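# Load a white part from the tote into the mould nest

## Task

Pick one white plastic part out of the blue tote and put it into the empty nest of the mould closest to the arms on the rotary table, narrow end pointing down and pushed all the way in. The tote must stay upright in its place with the remaining parts inside it. Finish by releasing, so neither arm is in contact with any movable object.

## Robot and tools

Robot: two arms, left_arm and right_arm, each ending in a parallel gripper. Its fingers point along the gripper's +z axis and close along its y axis. end_effector_position is the point between the finger pads, just under 1 cm behind the tips.

Frame: all reported hand poses, velocities and targets use the scene frame. Origin is at table-top height, halfway between the two arms' nominal bases; +z is up, +x points out over the table, and left_arm sits on the +y side (arm names do not match image sides). Real bases are offset from nominal; only a BASES line gives calibrated places. Printed positions and orientations can be wrong by a few centimetres, more at long reach.

Row format (shared by execute_actions and move): one flat list of 14 numbers covering both arms, each in [-1, 1]: dx, dy, dz, rx, ry, rz, opening for left_arm, then the same seven for right_arm. dx..rz are an offset, not a pose: measured along scene axes from that arm's Hand target as it stood when the action or move began, with rotation about the Hand target's position. Scale: 1.0 = 0.6 m or 180 degrees; rx, ry, rz form a single rotation vector. A translation longer than 1.0 may be shortened along its direction. Sending six zeros re-commands the current Hand target. Opening is absolute, not an offset: +1 fully open (about 87 mm between pads), +0.5 about 69 mm, 0 about 43 mm, -0.5 about 18 mm, -1 closed. A 0 is a real command, so to leave a gripper unchanged resend its current value (see Tool commands in the result).

execute_actions: actions is a list of actions; each action is a table of up to 15 rows, one row per 1/30 s step; a short table repeats its last row to fill 15 steps. Every row counts from the action's start pose, not the previous row; each new action starts from the current Hand target, so repeating an offset moves further. cameras picks which images return (omitted/null/["all"] = all, [] = none; an unknown name invalidates the call). An empty actions list just returns full state.

move: target is one 14-number row or a list of up to 15 rows; all rows count from the same starting Hand targets. Paths are straight and end together, lasting 0.5 s to 10 s (cut at 10 s). speed: m/s, 0.002 to 0.5, default 0.25 (rotation up to twice that in rad/s), one value or one per target. blend: metres of corner rounding per target, default 0. opening_speed: rate on the -1..+1 scale per second, at least 0.2. blocking=false returns after about 0.5 s while the move continues. Openings of the first target are sent at start; later targets' openings are applied only after all arms come to rest there. Paths do not avoid obstacles or the other arm; grippers lag and overshoot more at high speed and near full stretch. Avoid paths passing close to an arm's own base (shoulder posture can flip); go around it. The result adds a move: line with the ending (done, off_target, moving, held, fault) and limits (paced = pose clipped, held = steps withheld). done means within 10 mm and 2 degrees; neither done nor off_target tells you about contact.

wait: seconds 0 to 10, arms hold last command; a running move continues. stop: brakes a running move (needs room). zoom_image: camera (cam_head_left, cam_head_right, cam_high, cam_low, cam_left_wrist, cam_right_wrist) and region [x0, y0, x1, y1] in that image's pixels, at most 504x504; images are 896x504. finished_scene: scene = current scene number (1 to 2); irreversible.

Controller behaviour: each step the commanded pose is clipped to within 100 mm and 20 degrees of the measured pose; Hand target in results is the last commanded pose after clipping. Grippers often stop short or sag/tilt from friction and weight; waiting does not help, so check position and orientation after each move and send the remaining distance or rotation. An arm blocked by an object keeps pushing until commanded back past its gripper. Small moves may not happen or go sideways. A clearance check may hold commands bringing arms too close, but not gripper-to-gripper contact.

Gripping: grip_measured is the motor reading on the command scale (Joint positions shows it 0 closed to 1 open). To hold firmly, command about 0.04 below the reading at first contact; less gives a lighter hold. Readings can be off about 1 mm. Around 20 N per pad; fast closes squeeze harder.

Results omit quiet velocities, unchanged temperatures and repeated names; Joint velocities reads within noise at rest. Joint torques are total drive output including weight, with offsets; joints 1-3 wrap at ±28 N m. Motors heat when holding loads, stretched or pushing: MOTOR HOT at 75 °C, fold-away fault at 90 °C, arm drops at 100 °C.

Avoid: dropping parts or releasing them while moving, knocking the tote over or moving it, anything leaving the table, fast impacts, hard presses, and arm-to-arm collisions (which can fail the task). Parts may be briefly tugged while held. Finish with both grippers open and clear of everything.

Each tool is called after "Emit:" by a JSON object that holds its "name" and its "arguments", one argument or row to a line.

## Session

Emit:
{"name": "execute_actions", "arguments": {
  "actions": []
}}

Scene clock: 0.00 s.
left_arm: end_effector_position=(+0.1813, +0.0587, +0.1706) grip_measured=+1.000 end_effector_quat_wxyz=(+0.381, +0.107, +0.910, +0.125) | right_arm: end_effector_position=(+0.4298, -0.5410, +0.2845) grip_measured=+0.985 end_effector_quat_wxyz=(+0.454, -0.058, +0.884, +0.100)
Joint positions: left_arm=[-1.371 1.684 1.377 -1.277 -0.824 -1.154 1] | right_arm=[-0.527 1.9 1.947 -0.845 -0.654 -0.408 0.993]
Joint velocities: within noise
Joint torques (N m): no reading
Motor temperatures (°C): left_arm=[30 35 38 29 27 29 29] | right_arm=[31 41 36 30 27 28 31]
Heat: left arm: 38 °C; right arm: 41 °C.
Hand target: left_arm +0.1818, +0.0576, +0.1733; +0.383, +0.105, +0.910, +0.121 | right_arm +0.4302, -0.5411, +0.2951; +0.464, -0.063, +0.878, +0.093
Tool commands: left_gripper/opening=+1.0 right_gripper/opening=+1.0

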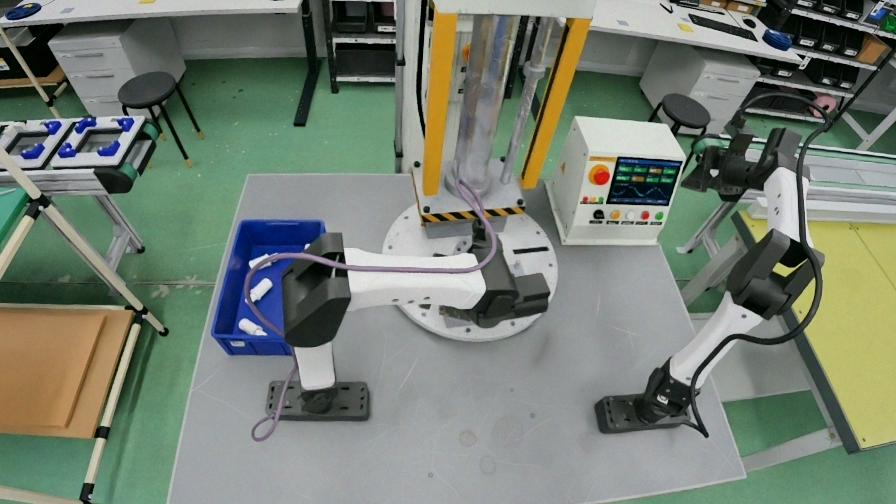

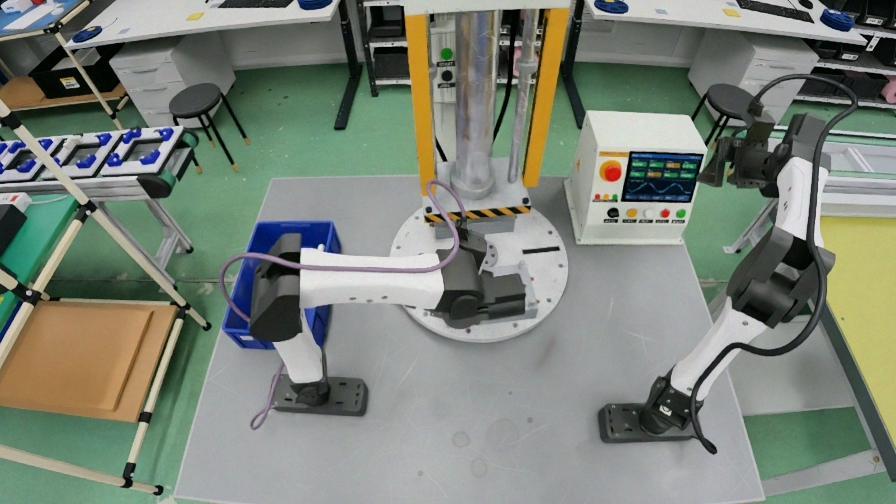

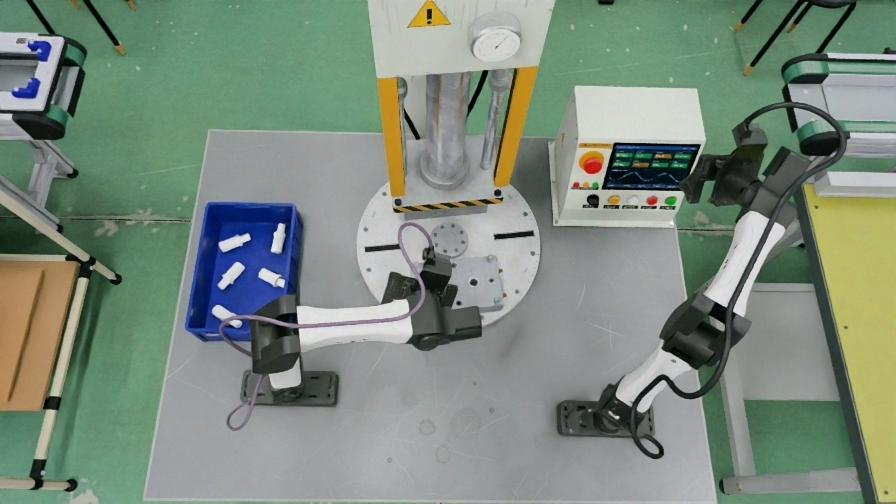

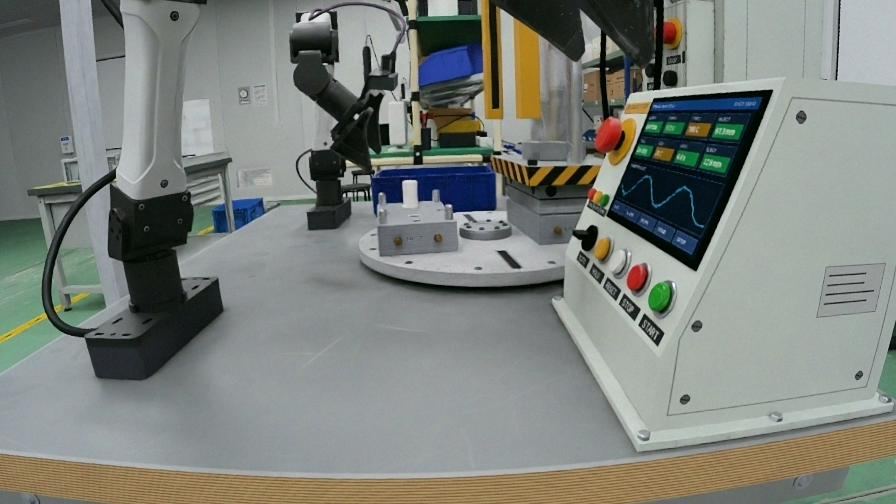

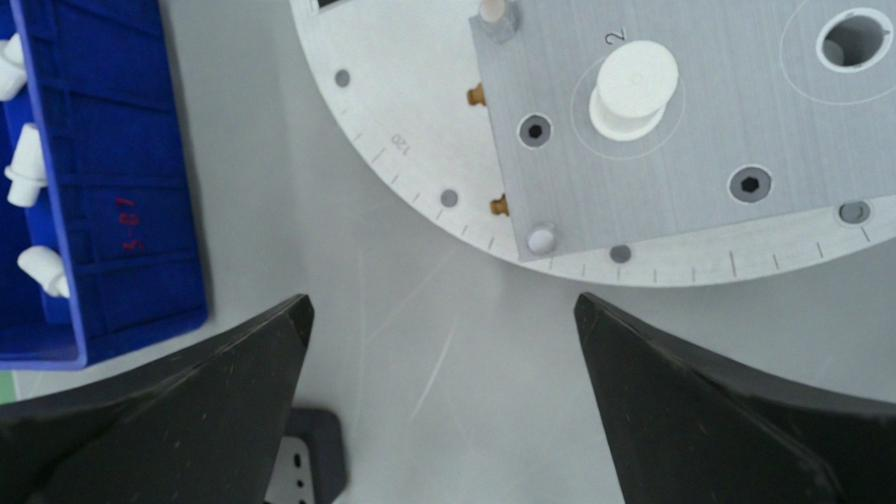

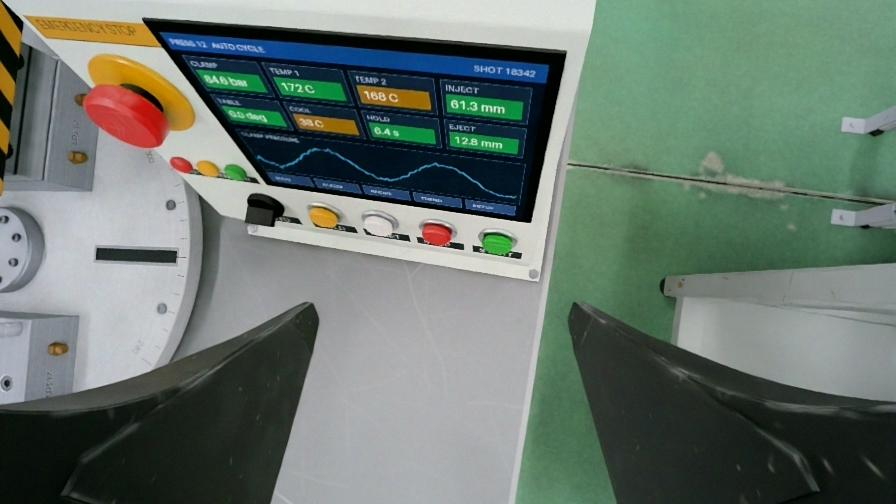

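Emit:
{"name": "zoom_image", "arguments": {
  "camera": "cam_high",
  "region": [180, 190, 320, 350]
}}

Emit:
{"name": "zoom_image", "arguments": {
  "camera": "cam_high",
  "region": [350, 180, 550, 350]
}}

Emit:
{"name": "zoom_image", "arguments": {
  "camera": "cam_left_wrist",
  "region": [440, 0, 896, 290]
}}

Emit:
{"name": "zoom_image", "arguments": {
  "camera": "cam_low",
  "region": [340, 140, 600, 300]
}}

Scaled by 3.150 from the camera's 896x504 image, which has a finer 1280x720 frame.

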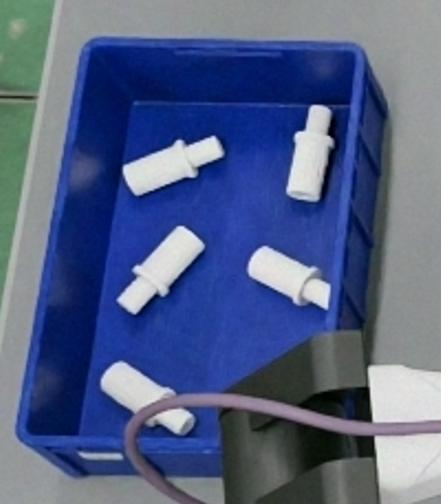

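Scaled by 2.520 from the camera's 896x504 image, which has a finer 1280x720 frame.

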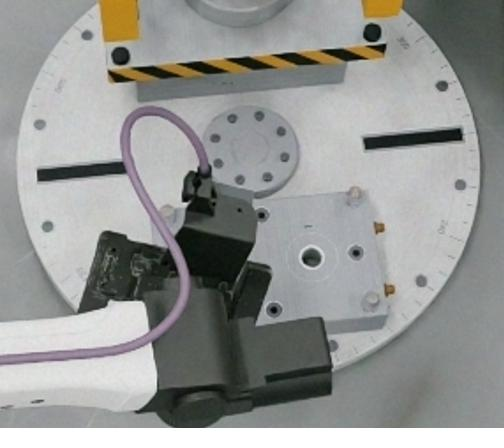

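Scaled by 1.105 from the camera's 896x504 image, which has a finer 1280x720 frame.

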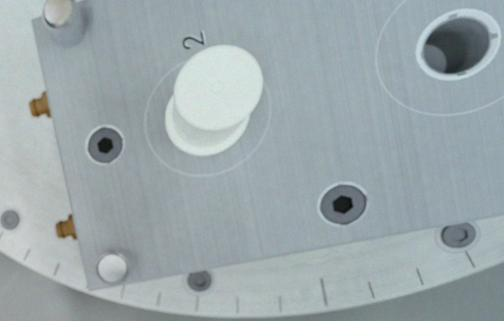

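Scaled by 1.938 from the camera's 896x504 image, which has a finer 1280x720 frame.

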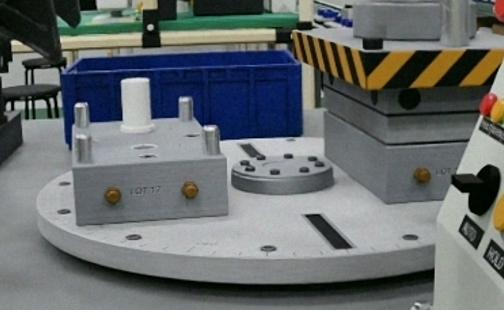

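Emit:
{"name": "move", "arguments": {
  "target": [
    [0.247,0.317,0.2,0.005,0.13,-0.068,0.3,0,0,0,0,0,0,1],
    [0.148,0.718,0.16,0.0092,0.265,-0.1353,0.3,0,0,0,0,0,0,1]
  ],
  "blend": 0.05
}}

Scene clock: 80.33 s.
left_arm: end_effector_position=(+0.2722, +0.4875, +0.2724) grip_measured=+0.300 end_effector_quat_wxyz=(+0.066, +0.329, +0.938, +0.081) | right_arm: end_effector_position=(+0.4298, -0.5410, +0.2845) grip_measured=+0.985 end_effector_quat_wxyz=(+0.454, -0.058, +0.884, +0.100)
Joint positions: left_arm=[0.487 1.624 1.833 -1.572 -0.015 1.151 0.65] | right_arm=[-0.527 1.9 1.947 -0.845 -0.654 -0.408 0.993]
Joint torques (N m): left_arm=[0.59 -4.77 6.61 0.53 0.09 0.11] | right_arm=[-0.32 -9.01 7.38 1.73 -0.25 -0.01]
Motor temperatures (°C): left_arm=[30 39 41 29 28 29 28] | right_arm=[31 52 43 33 27 28 31]
Heat: left arm: 41 °C; right arm: 52 °C.
Hand target: left_arm +0.2706, +0.4882, +0.2692; +0.000, +0.334, +0.943, +0.000 | right_arm +0.4302, -0.5411, +0.2951; +0.464, -0.063, +0.878, +0.093
Off the commanded pose: left_arm 0.004 m, 12 deg | right_arm 0.011 m, 2 deg.
joint sent to its limit (left arm) — joint 4 (wrist pitch), lower limit. The joint targets are off in orientation, not in position.
move: off_target (left_arm, right_arm)
camera_calibration:
cam_left_wrist: T_world_to_cam=[[-0.604044, -0.774742, -0.186829, 0.58973], [-0.628388, 0.318825, 0.709562, -0.155923], [-0.490162, 0.546008, -0.679423, 0.187166], [0, 0, 0, 1]]

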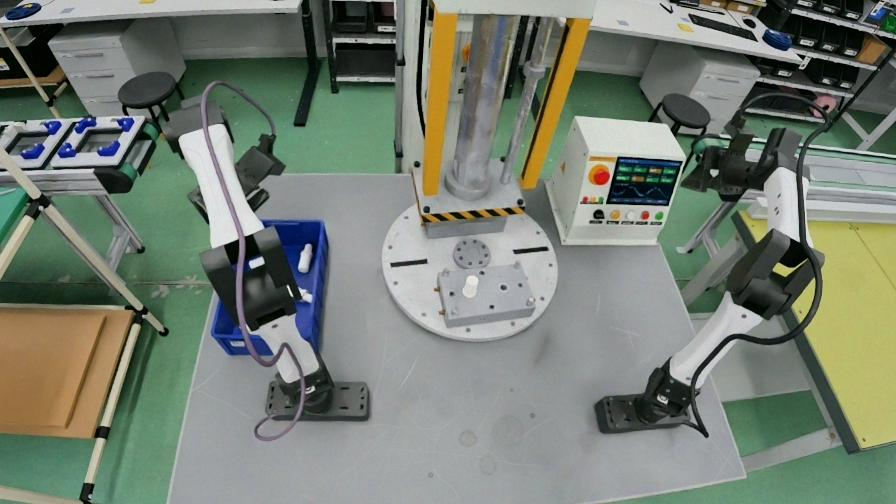

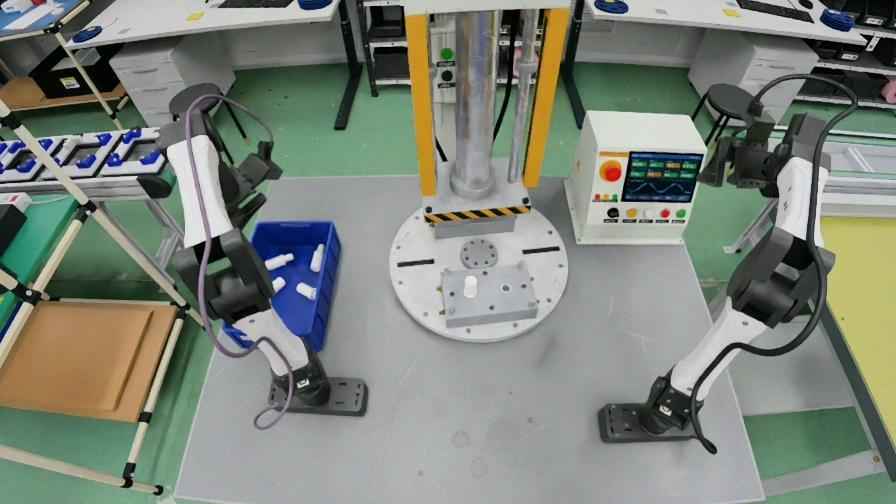

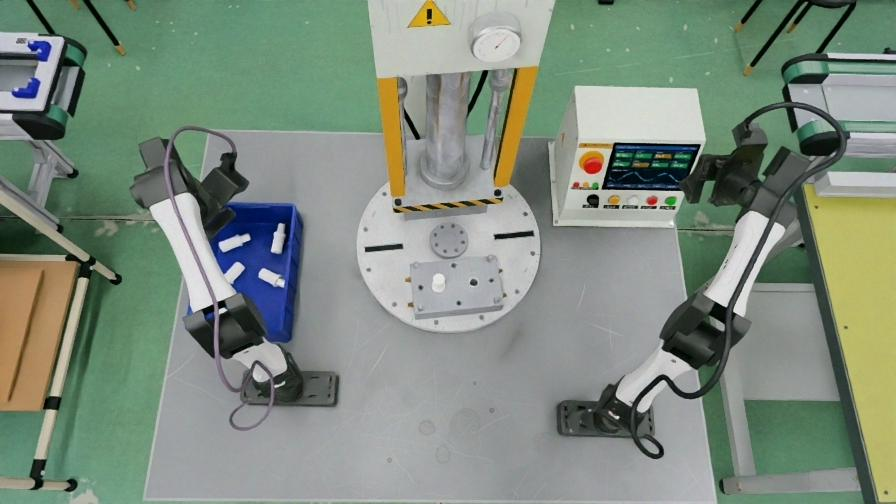

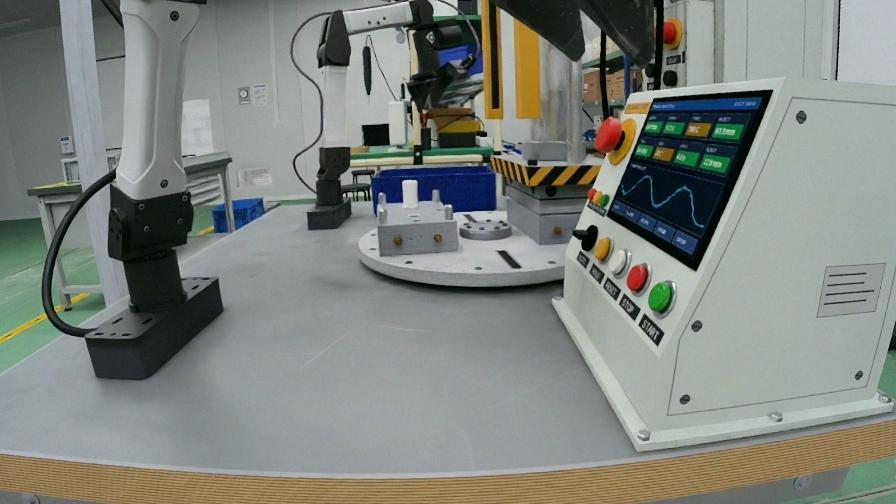

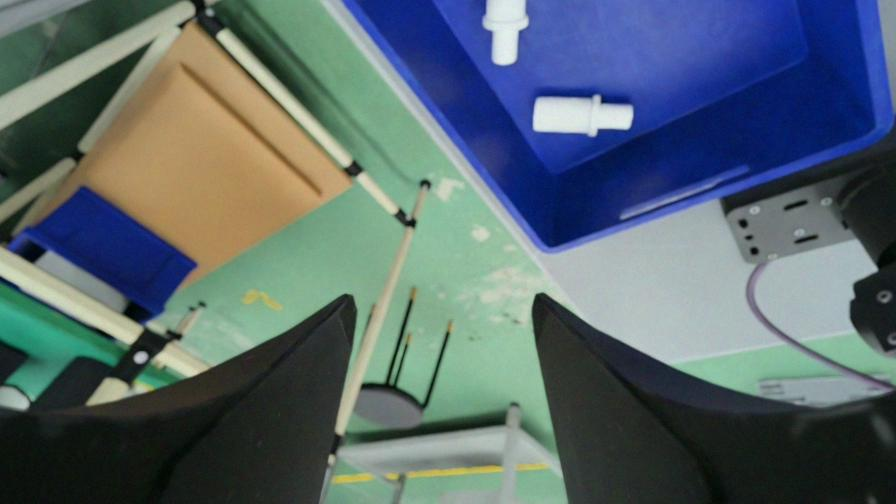

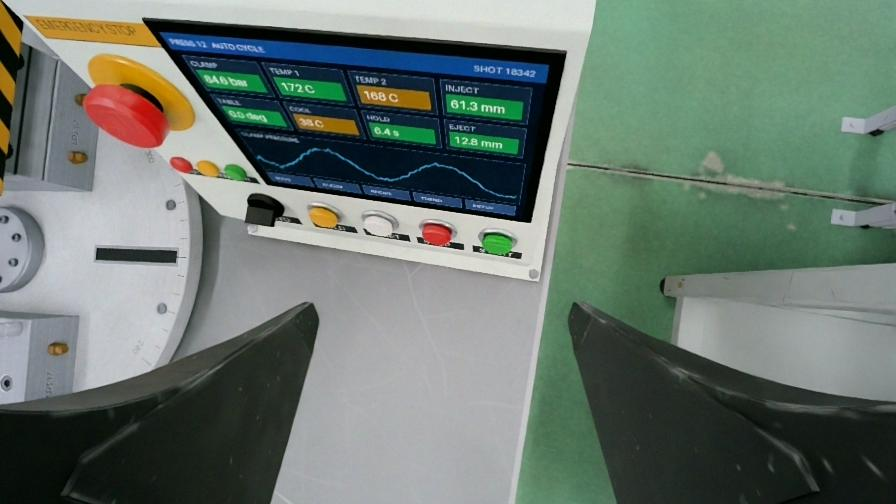

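Emit:
{"name": "move", "arguments": {
  "target": [0.007,-0.003,-0.217,0,0,0,0.3,0,0,0,0,0,0,1],
  "speed": 0.15,
  "cameras": ["cam_high","cam_left_wrist","cam_head_right","cam_low"]
}}

Scene clock: 99.73 s.
left_arm: end_effector_position=(+0.2729, +0.4878, +0.1458) grip_measured=+0.300 end_effector_quat_wxyz=(-0.002, +0.332, +0.943, +0.009) | right_arm: end_effector_position=(+0.4298, -0.5410, +0.2845) grip_measured=+0.985 end_effector_quat_wxyz=(+0.454, -0.058, +0.884, +0.100)
Joint positions: left_arm=[0.487 1.72 1.431 -1.272 -0.015 1.152 0.65] | right_arm=[-0.527 1.9 1.947 -0.845 -0.654 -0.408 0.993]
Joint torques (N m): left_arm=[0.81 -5.7 6.23 0.4 0.33 0.05] | right_arm=[-0.32 -8.91 7.32 1.73 -0.25 0.01]
Hand target: left_arm +0.2748, +0.4865, +0.1390; +0.000, +0.334, +0.943, +0.000 | right_arm +0.4302, -0.5411, +0.2951; +0.464, -0.063, +0.878, +0.093
Off the commanded pose: left_arm 0.007 m, 1 deg | right_arm 0.011 m, 2 deg.
move: off_target (right_arm)
camera_calibration:
cam_left_wrist: T_world_to_cam=[[-0.621852, -0.7831, -0.00738451, 0.549463], [-0.496596, 0.387016, 0.776924, -0.144848], [-0.605551, 0.486799, -0.629551, 0.154446], [0, 0, 0, 1]]
Images, in order: cam_head_right, cam_high, cam_low, cam_left_wrist.

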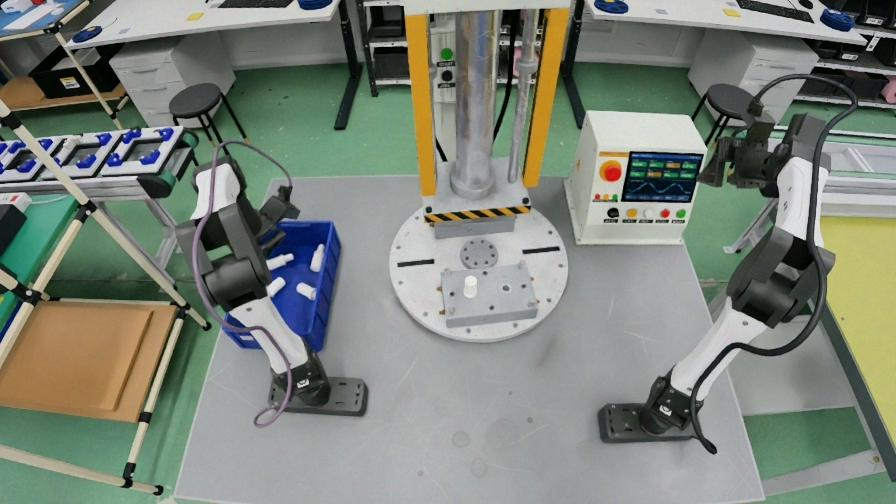

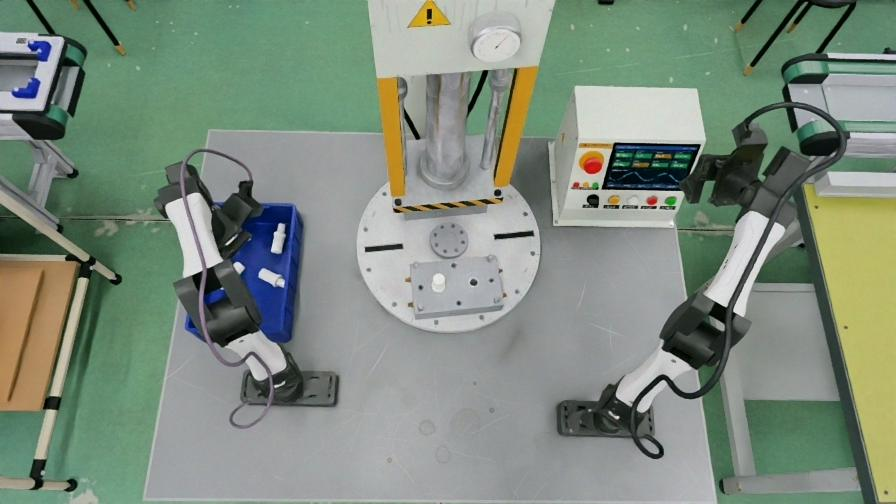

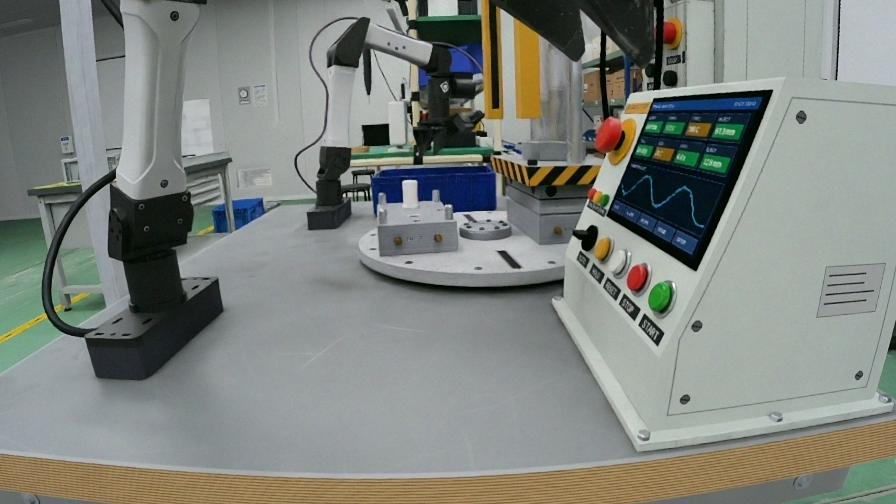

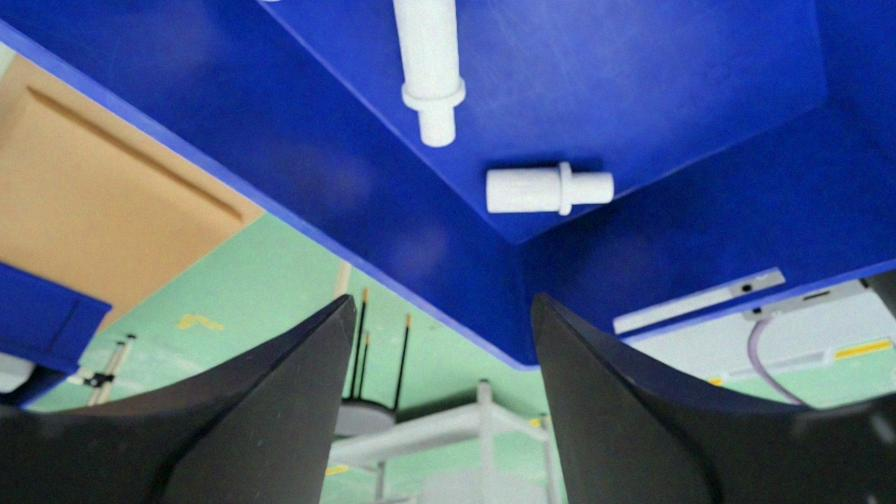

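Emit:
{"name": "move", "arguments": {
  "target": [0.037,-0.019,-0.14,0,0,0,0.0,0,0,0,0,0,0,1],
  "speed": 0.12,
  "cameras": ["cam_high","cam_left_wrist","cam_head_right","cam_head_left"]
}}

Emit:
{"name": "zoom_image", "arguments": {
  "camera": "cam_head_right",
  "region": [180, 130, 380, 360]
}}

Emit:
{"name": "zoom_image", "arguments": {
  "camera": "cam_head_left",
  "region": [150, 130, 350, 360]
}}

Scene clock: 121.27 s.
left_arm: end_effector_position=(+0.2967, +0.4798, +0.0632) grip_measured=+0.000 end_effector_quat_wxyz=(+0.001, +0.335, +0.942, +0.010) | right_arm: end_effector_position=(+0.4298, -0.5410, +0.2845) grip_measured=+0.985 end_effector_quat_wxyz=(+0.454, -0.058, +0.884, +0.100)
Joint positions: left_arm=[0.433 1.844 1.248 -0.96 -0.013 1.105 0.5] | right_arm=[-0.527 1.9 1.947 -0.845 -0.654 -0.408 0.993]
Joint torques (N m): left_arm=[0.2 -6.13 5.82 0.45 0.31 -0.09] | right_arm=[-0.38 -8.95 7.45 1.75 -0.22 0]
Hand target: left_arm +0.2971, +0.4751, +0.0550; +0.000, +0.334, +0.943, +0.000 | right_arm +0.4302, -0.5411, +0.2951; +0.464, -0.063, +0.878, +0.093
Off the commanded pose: left_arm 0.010 m, 1 deg | right_arm 0.011 m, 2 deg.
move: off_target (right_arm)
camera_calibration:
cam_left_wrist: T_world_to_cam=[[-0.626886, -0.779031, -0.0111907, 0.557182], [-0.498434, 0.389967, 0.774267, -0.0664705], [-0.598814, 0.490955, -0.63276, 0.116954], [0, 0, 0, 1]]
Images, in order: cam_head_left, cam_head_right, cam_high, cam_left_wrist.

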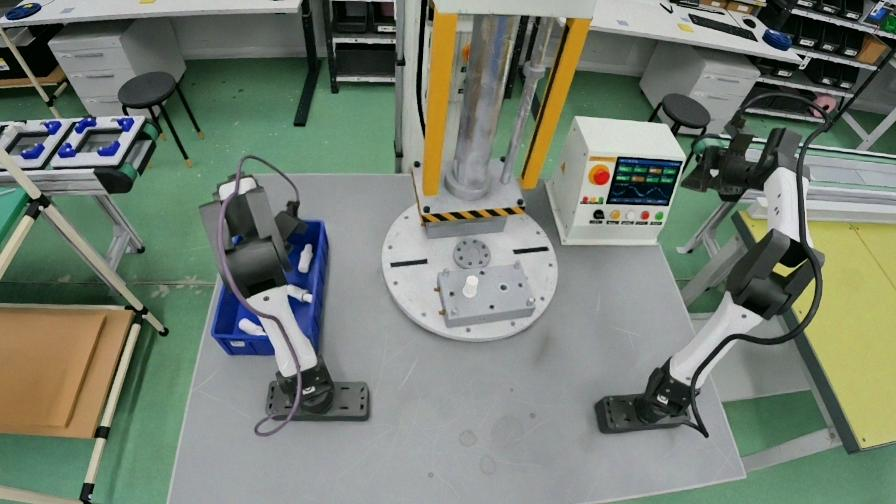

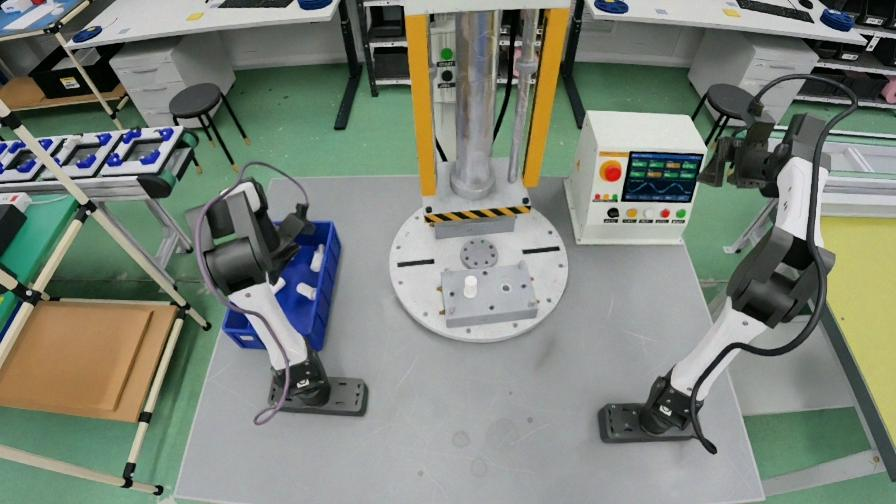

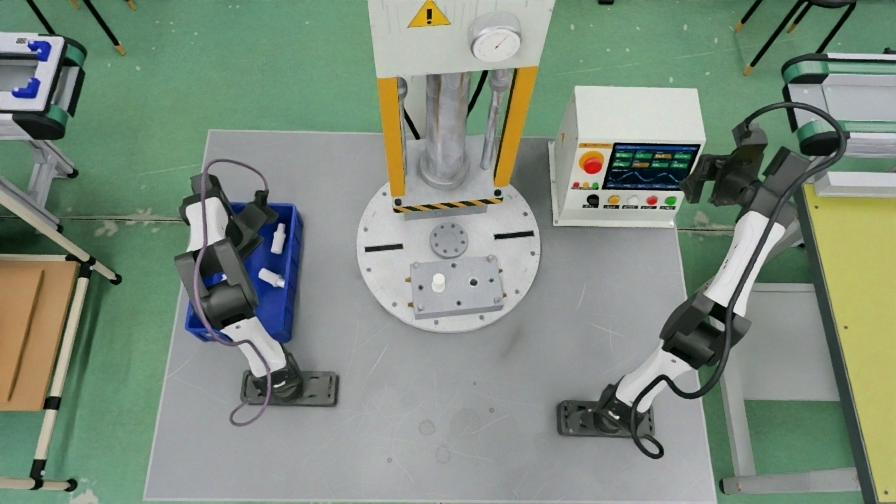

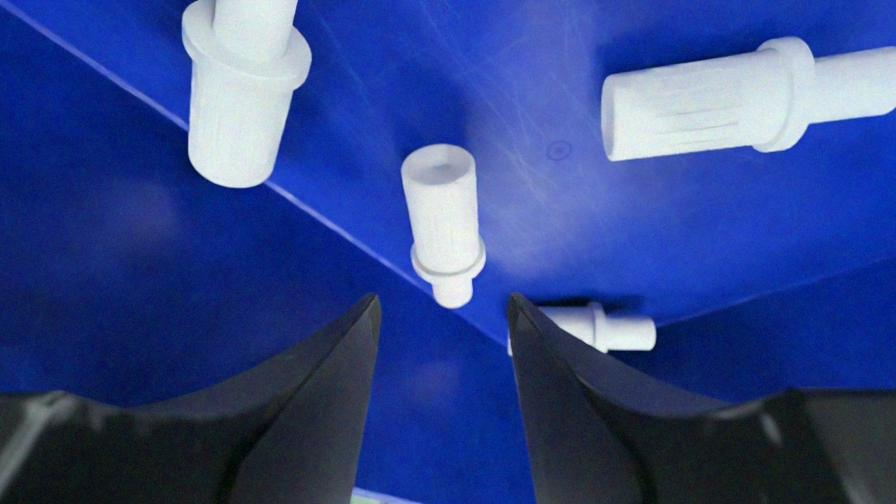

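Scaled by 2.191 from the camera's 896x504 image, which has a finer 1280x720 frame.

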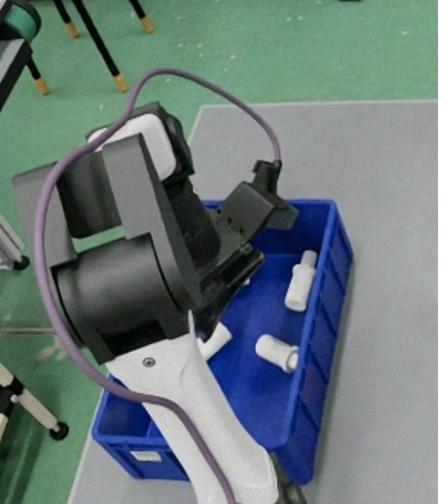

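Scaled by 2.191 from the camera's 896x504 image, which has a finer 1280x720 frame.

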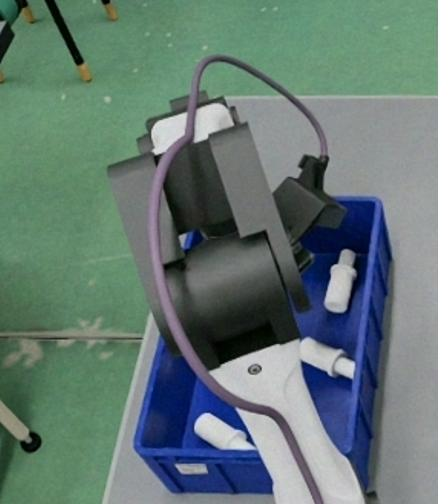

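Emit:
{"name": "zoom_image", "arguments": {
  "camera": "cam_high",
  "region": [170, 160, 310, 300]
}}

Scaled by 3.600 from the camera's 896x504 image, which has a finer 1280x720 frame.

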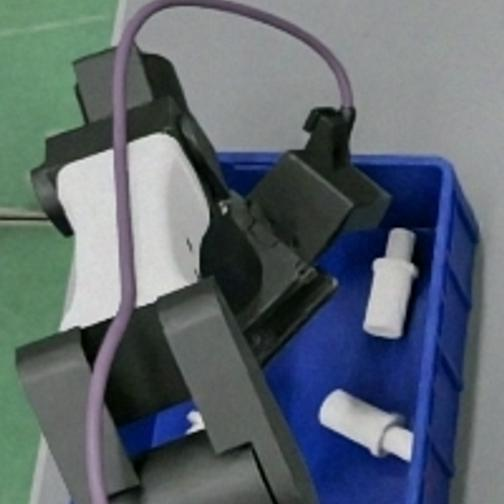

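Emit:
{"name": "move", "arguments": {
  "target": [-0.0025,-0.0015,-0.073,0,0,0.022,0.0,0,0,0,0,0,0,1],
  "speed": 0.06,
  "cameras": ["cam_high","cam_left_wrist","cam_head_right"]
}}

Emit:
{"name": "zoom_image", "arguments": {
  "camera": "cam_high",
  "region": [170, 160, 310, 300]
}}

Scene clock: 148.23 s.
left_arm: end_effector_position=(+0.2972, +0.4787, +0.0201) grip_measured=+0.000 end_effector_quat_wxyz=(+0.002, +0.304, +0.952, +0.011) | right_arm: end_effector_position=(+0.4298, -0.5410, +0.2845) grip_measured=+0.985 end_effector_quat_wxyz=(+0.454, -0.058, +0.884, +0.100)
Joint positions: left_arm=[0.433 1.919 1.162 -0.796 -0.013 1.039 0.5] | right_arm=[-0.527 1.9 1.947 -0.845 -0.654 -0.408 0.993]
Joint torques (N m): left_arm=[0.44 -6.22 5.3 0.45 0.31 -0.08] | right_arm=[-0.35 -8.98 7.32 1.74 -0.26 0.01]
Hand target: left_arm +0.2955, +0.4741, +0.0111; +0.000, +0.301, +0.954, +0.000 | right_arm +0.4302, -0.5411, +0.2951; +0.464, -0.063, +0.878, +0.093
Off the commanded pose: left_arm 0.010 m, 1 deg | right_arm 0.011 m, 2 deg.
move: off_target (right_arm)
camera_calibration:
cam_left_wrist: T_world_to_cam=[[-0.574737, -0.818222, -0.013782, 0.559444], [-0.525593, 0.356175, 0.772587, -0.00806239], [-0.627239, 0.451278, -0.634759, 0.118058], [0, 0, 0, 1]]
Images, in order: cam_head_right, cam_high, cam_left_wrist.

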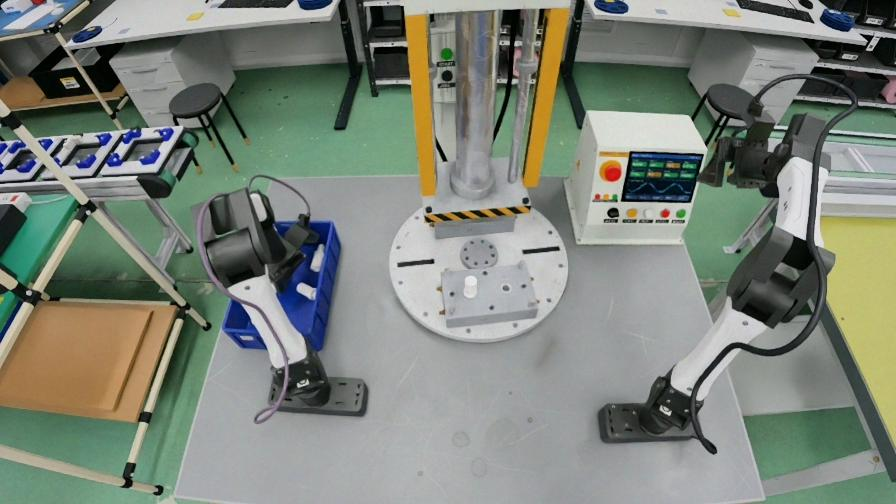

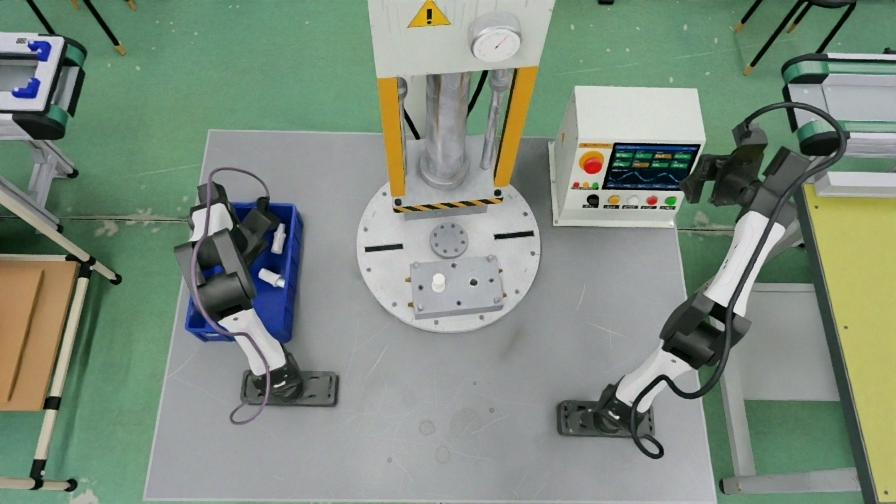

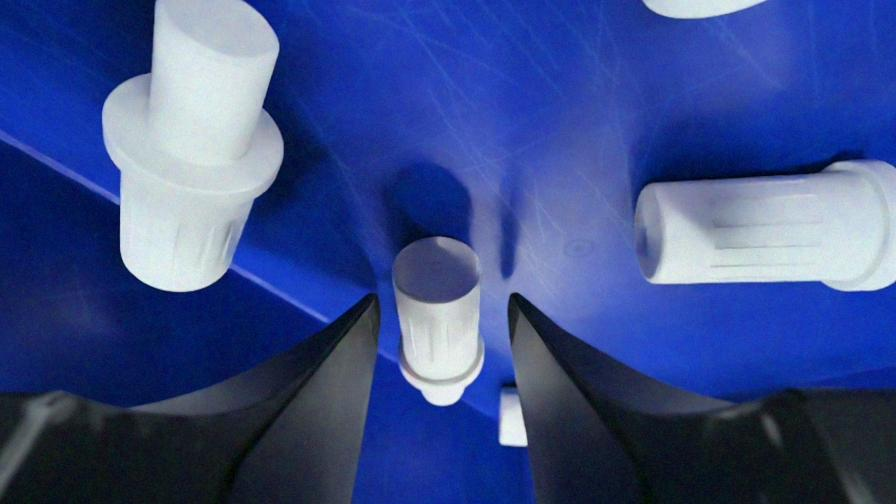

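Scaled by 3.600 from the camera's 896x504 image, which has a finer 1280x720 frame.

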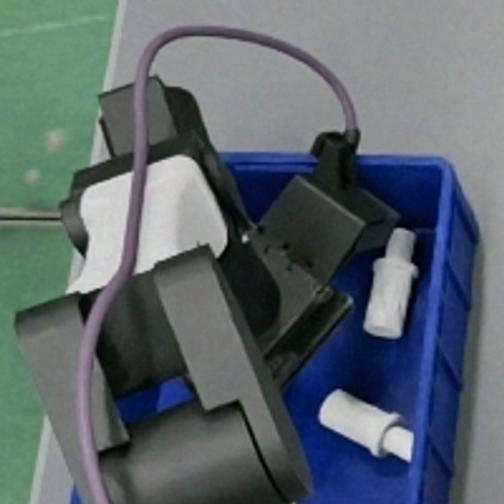

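Emit:
{"name": "move", "arguments": {
  "target": [0,0,0,0,0,0,-0.55,0,0,0,0,0,0,1],
  "opening_speed": 0.4,
  "cameras": ["cam_left_wrist"]
}}

Scene clock: 159.63 s.
left_arm: end_effector_position=(+0.2975, +0.4787, +0.0201) grip_measured=-0.345 end_effector_quat_wxyz=(+0.002, +0.304, +0.953, +0.011) | right_arm: end_effector_position=(+0.4298, -0.5410, +0.2845) grip_measured=+0.985 end_effector_quat_wxyz=(+0.454, -0.058, +0.884, +0.100)
Joint positions: left_arm=[0.433 1.919 1.162 -0.795 -0.013 1.039 0.327] | right_arm=[-0.527 1.9 1.947 -0.845 -0.654 -0.408 0.993]
Joint torques (N m): left_arm=[0.47 -6.22 5.31 0.44 0.31 -0.08] | right_arm=[-0.38 -9.06 7.25 1.77 -0.23 0]
Hand target: left_arm +0.2956, +0.4741, +0.0111; +0.000, +0.301, +0.954, +0.000 | right_arm +0.4302, -0.5411, +0.2951; +0.464, -0.063, +0.878, +0.093
Off the commanded pose: left_arm 0.010 m, 1 deg | right_arm 0.011 m, 2 deg.
move: off_target (right_arm)
camera_calibration:
cam_left_wrist: T_world_to_cam=[[-0.574097, -0.818654, -0.0147661, 0.559693], [-0.526683, 0.355419, 0.772193, -0.00725818], [-0.626911, 0.451091, -0.635216, 0.118157], [0, 0, 0, 1]]
Images, in order: cam_left_wrist.

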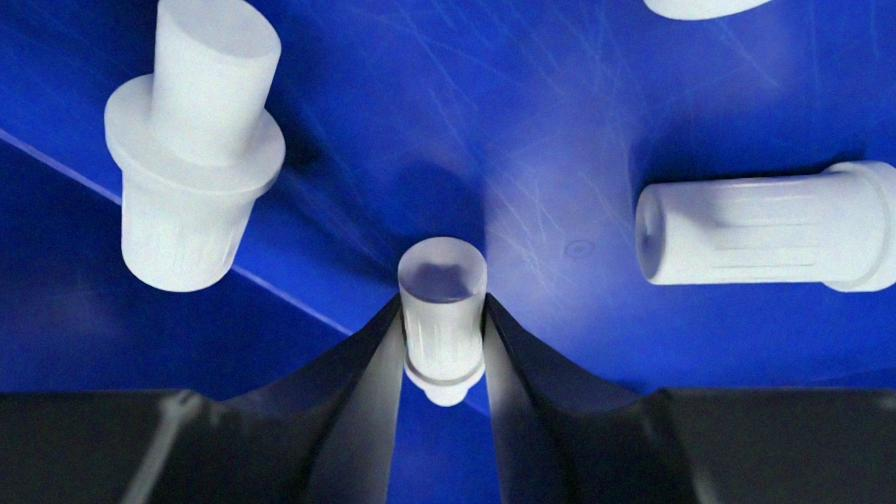

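Emit:
{"name": "move", "arguments": {
  "target": [
    [0,0,0.23,0,0,0,-0.55,0,0,0,0,0,0,1]
  ],
  "speed": 0.12,
  "cameras": ["cam_left_wrist","cam_low"]
}}

Scene clock: 165.53 s.
left_arm: end_effector_position=(+0.2921, +0.4762, +0.1366) grip_measured=-0.345 end_effector_quat_wxyz=(-0.017, +0.304, +0.952, -0.007) | right_arm: end_effector_position=(+0.4298, -0.5410, +0.2845) grip_measured=+0.985 end_effector_quat_wxyz=(+0.454, -0.058, +0.884, +0.100)
Joint positions: left_arm=[0.433 1.82 1.511 -1.297 -0.013 1.039 0.327] | right_arm=[-0.527 1.9 1.947 -0.845 -0.654 -0.408 0.993]
Joint torques (N m): left_arm=[0.5 -9.55 9.01 0.08 0.31 -0.08] | right_arm=[-0.34 -8.96 7.39 1.73 -0.23 0]
Hand target: left_arm +0.2956, +0.4741, +0.1492; +0.000, +0.301, +0.954, +0.000 | right_arm +0.4302, -0.5411, +0.2951; +0.464, -0.063, +0.878, +0.093
Off the commanded pose: left_arm 0.013 m, 2 deg | right_arm 0.011 m, 2 deg.
move: off_target (left_arm, right_arm)
camera_calibration:
cam_left_wrist: T_world_to_cam=[[-0.573694, -0.818473, 0.0312624, 0.549766], [-0.488742, 0.372704, 0.788811, -0.120755], [-0.657272, 0.437257, -0.61384, 0.202411], [0, 0, 0, 1]]
Images, in order: cam_low, cam_left_wrist.

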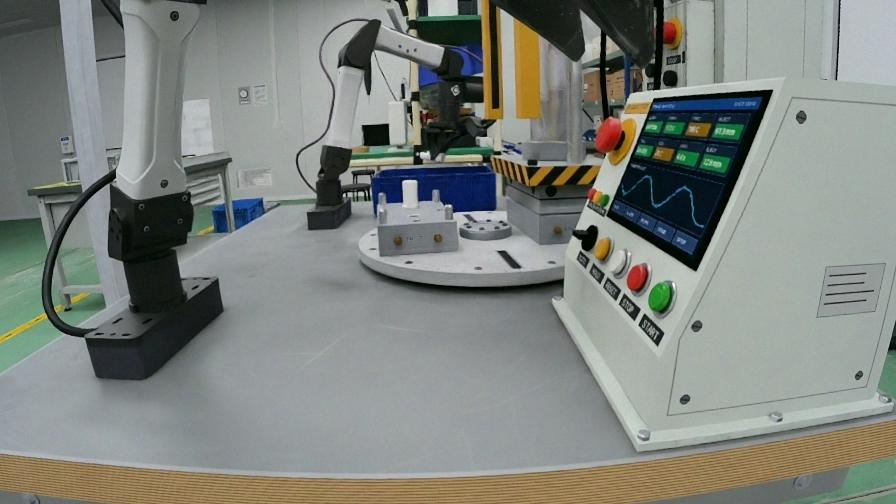

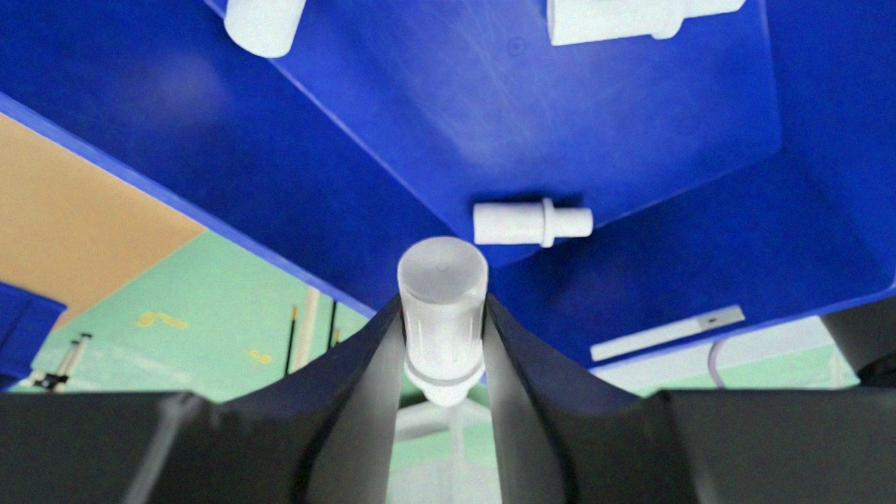

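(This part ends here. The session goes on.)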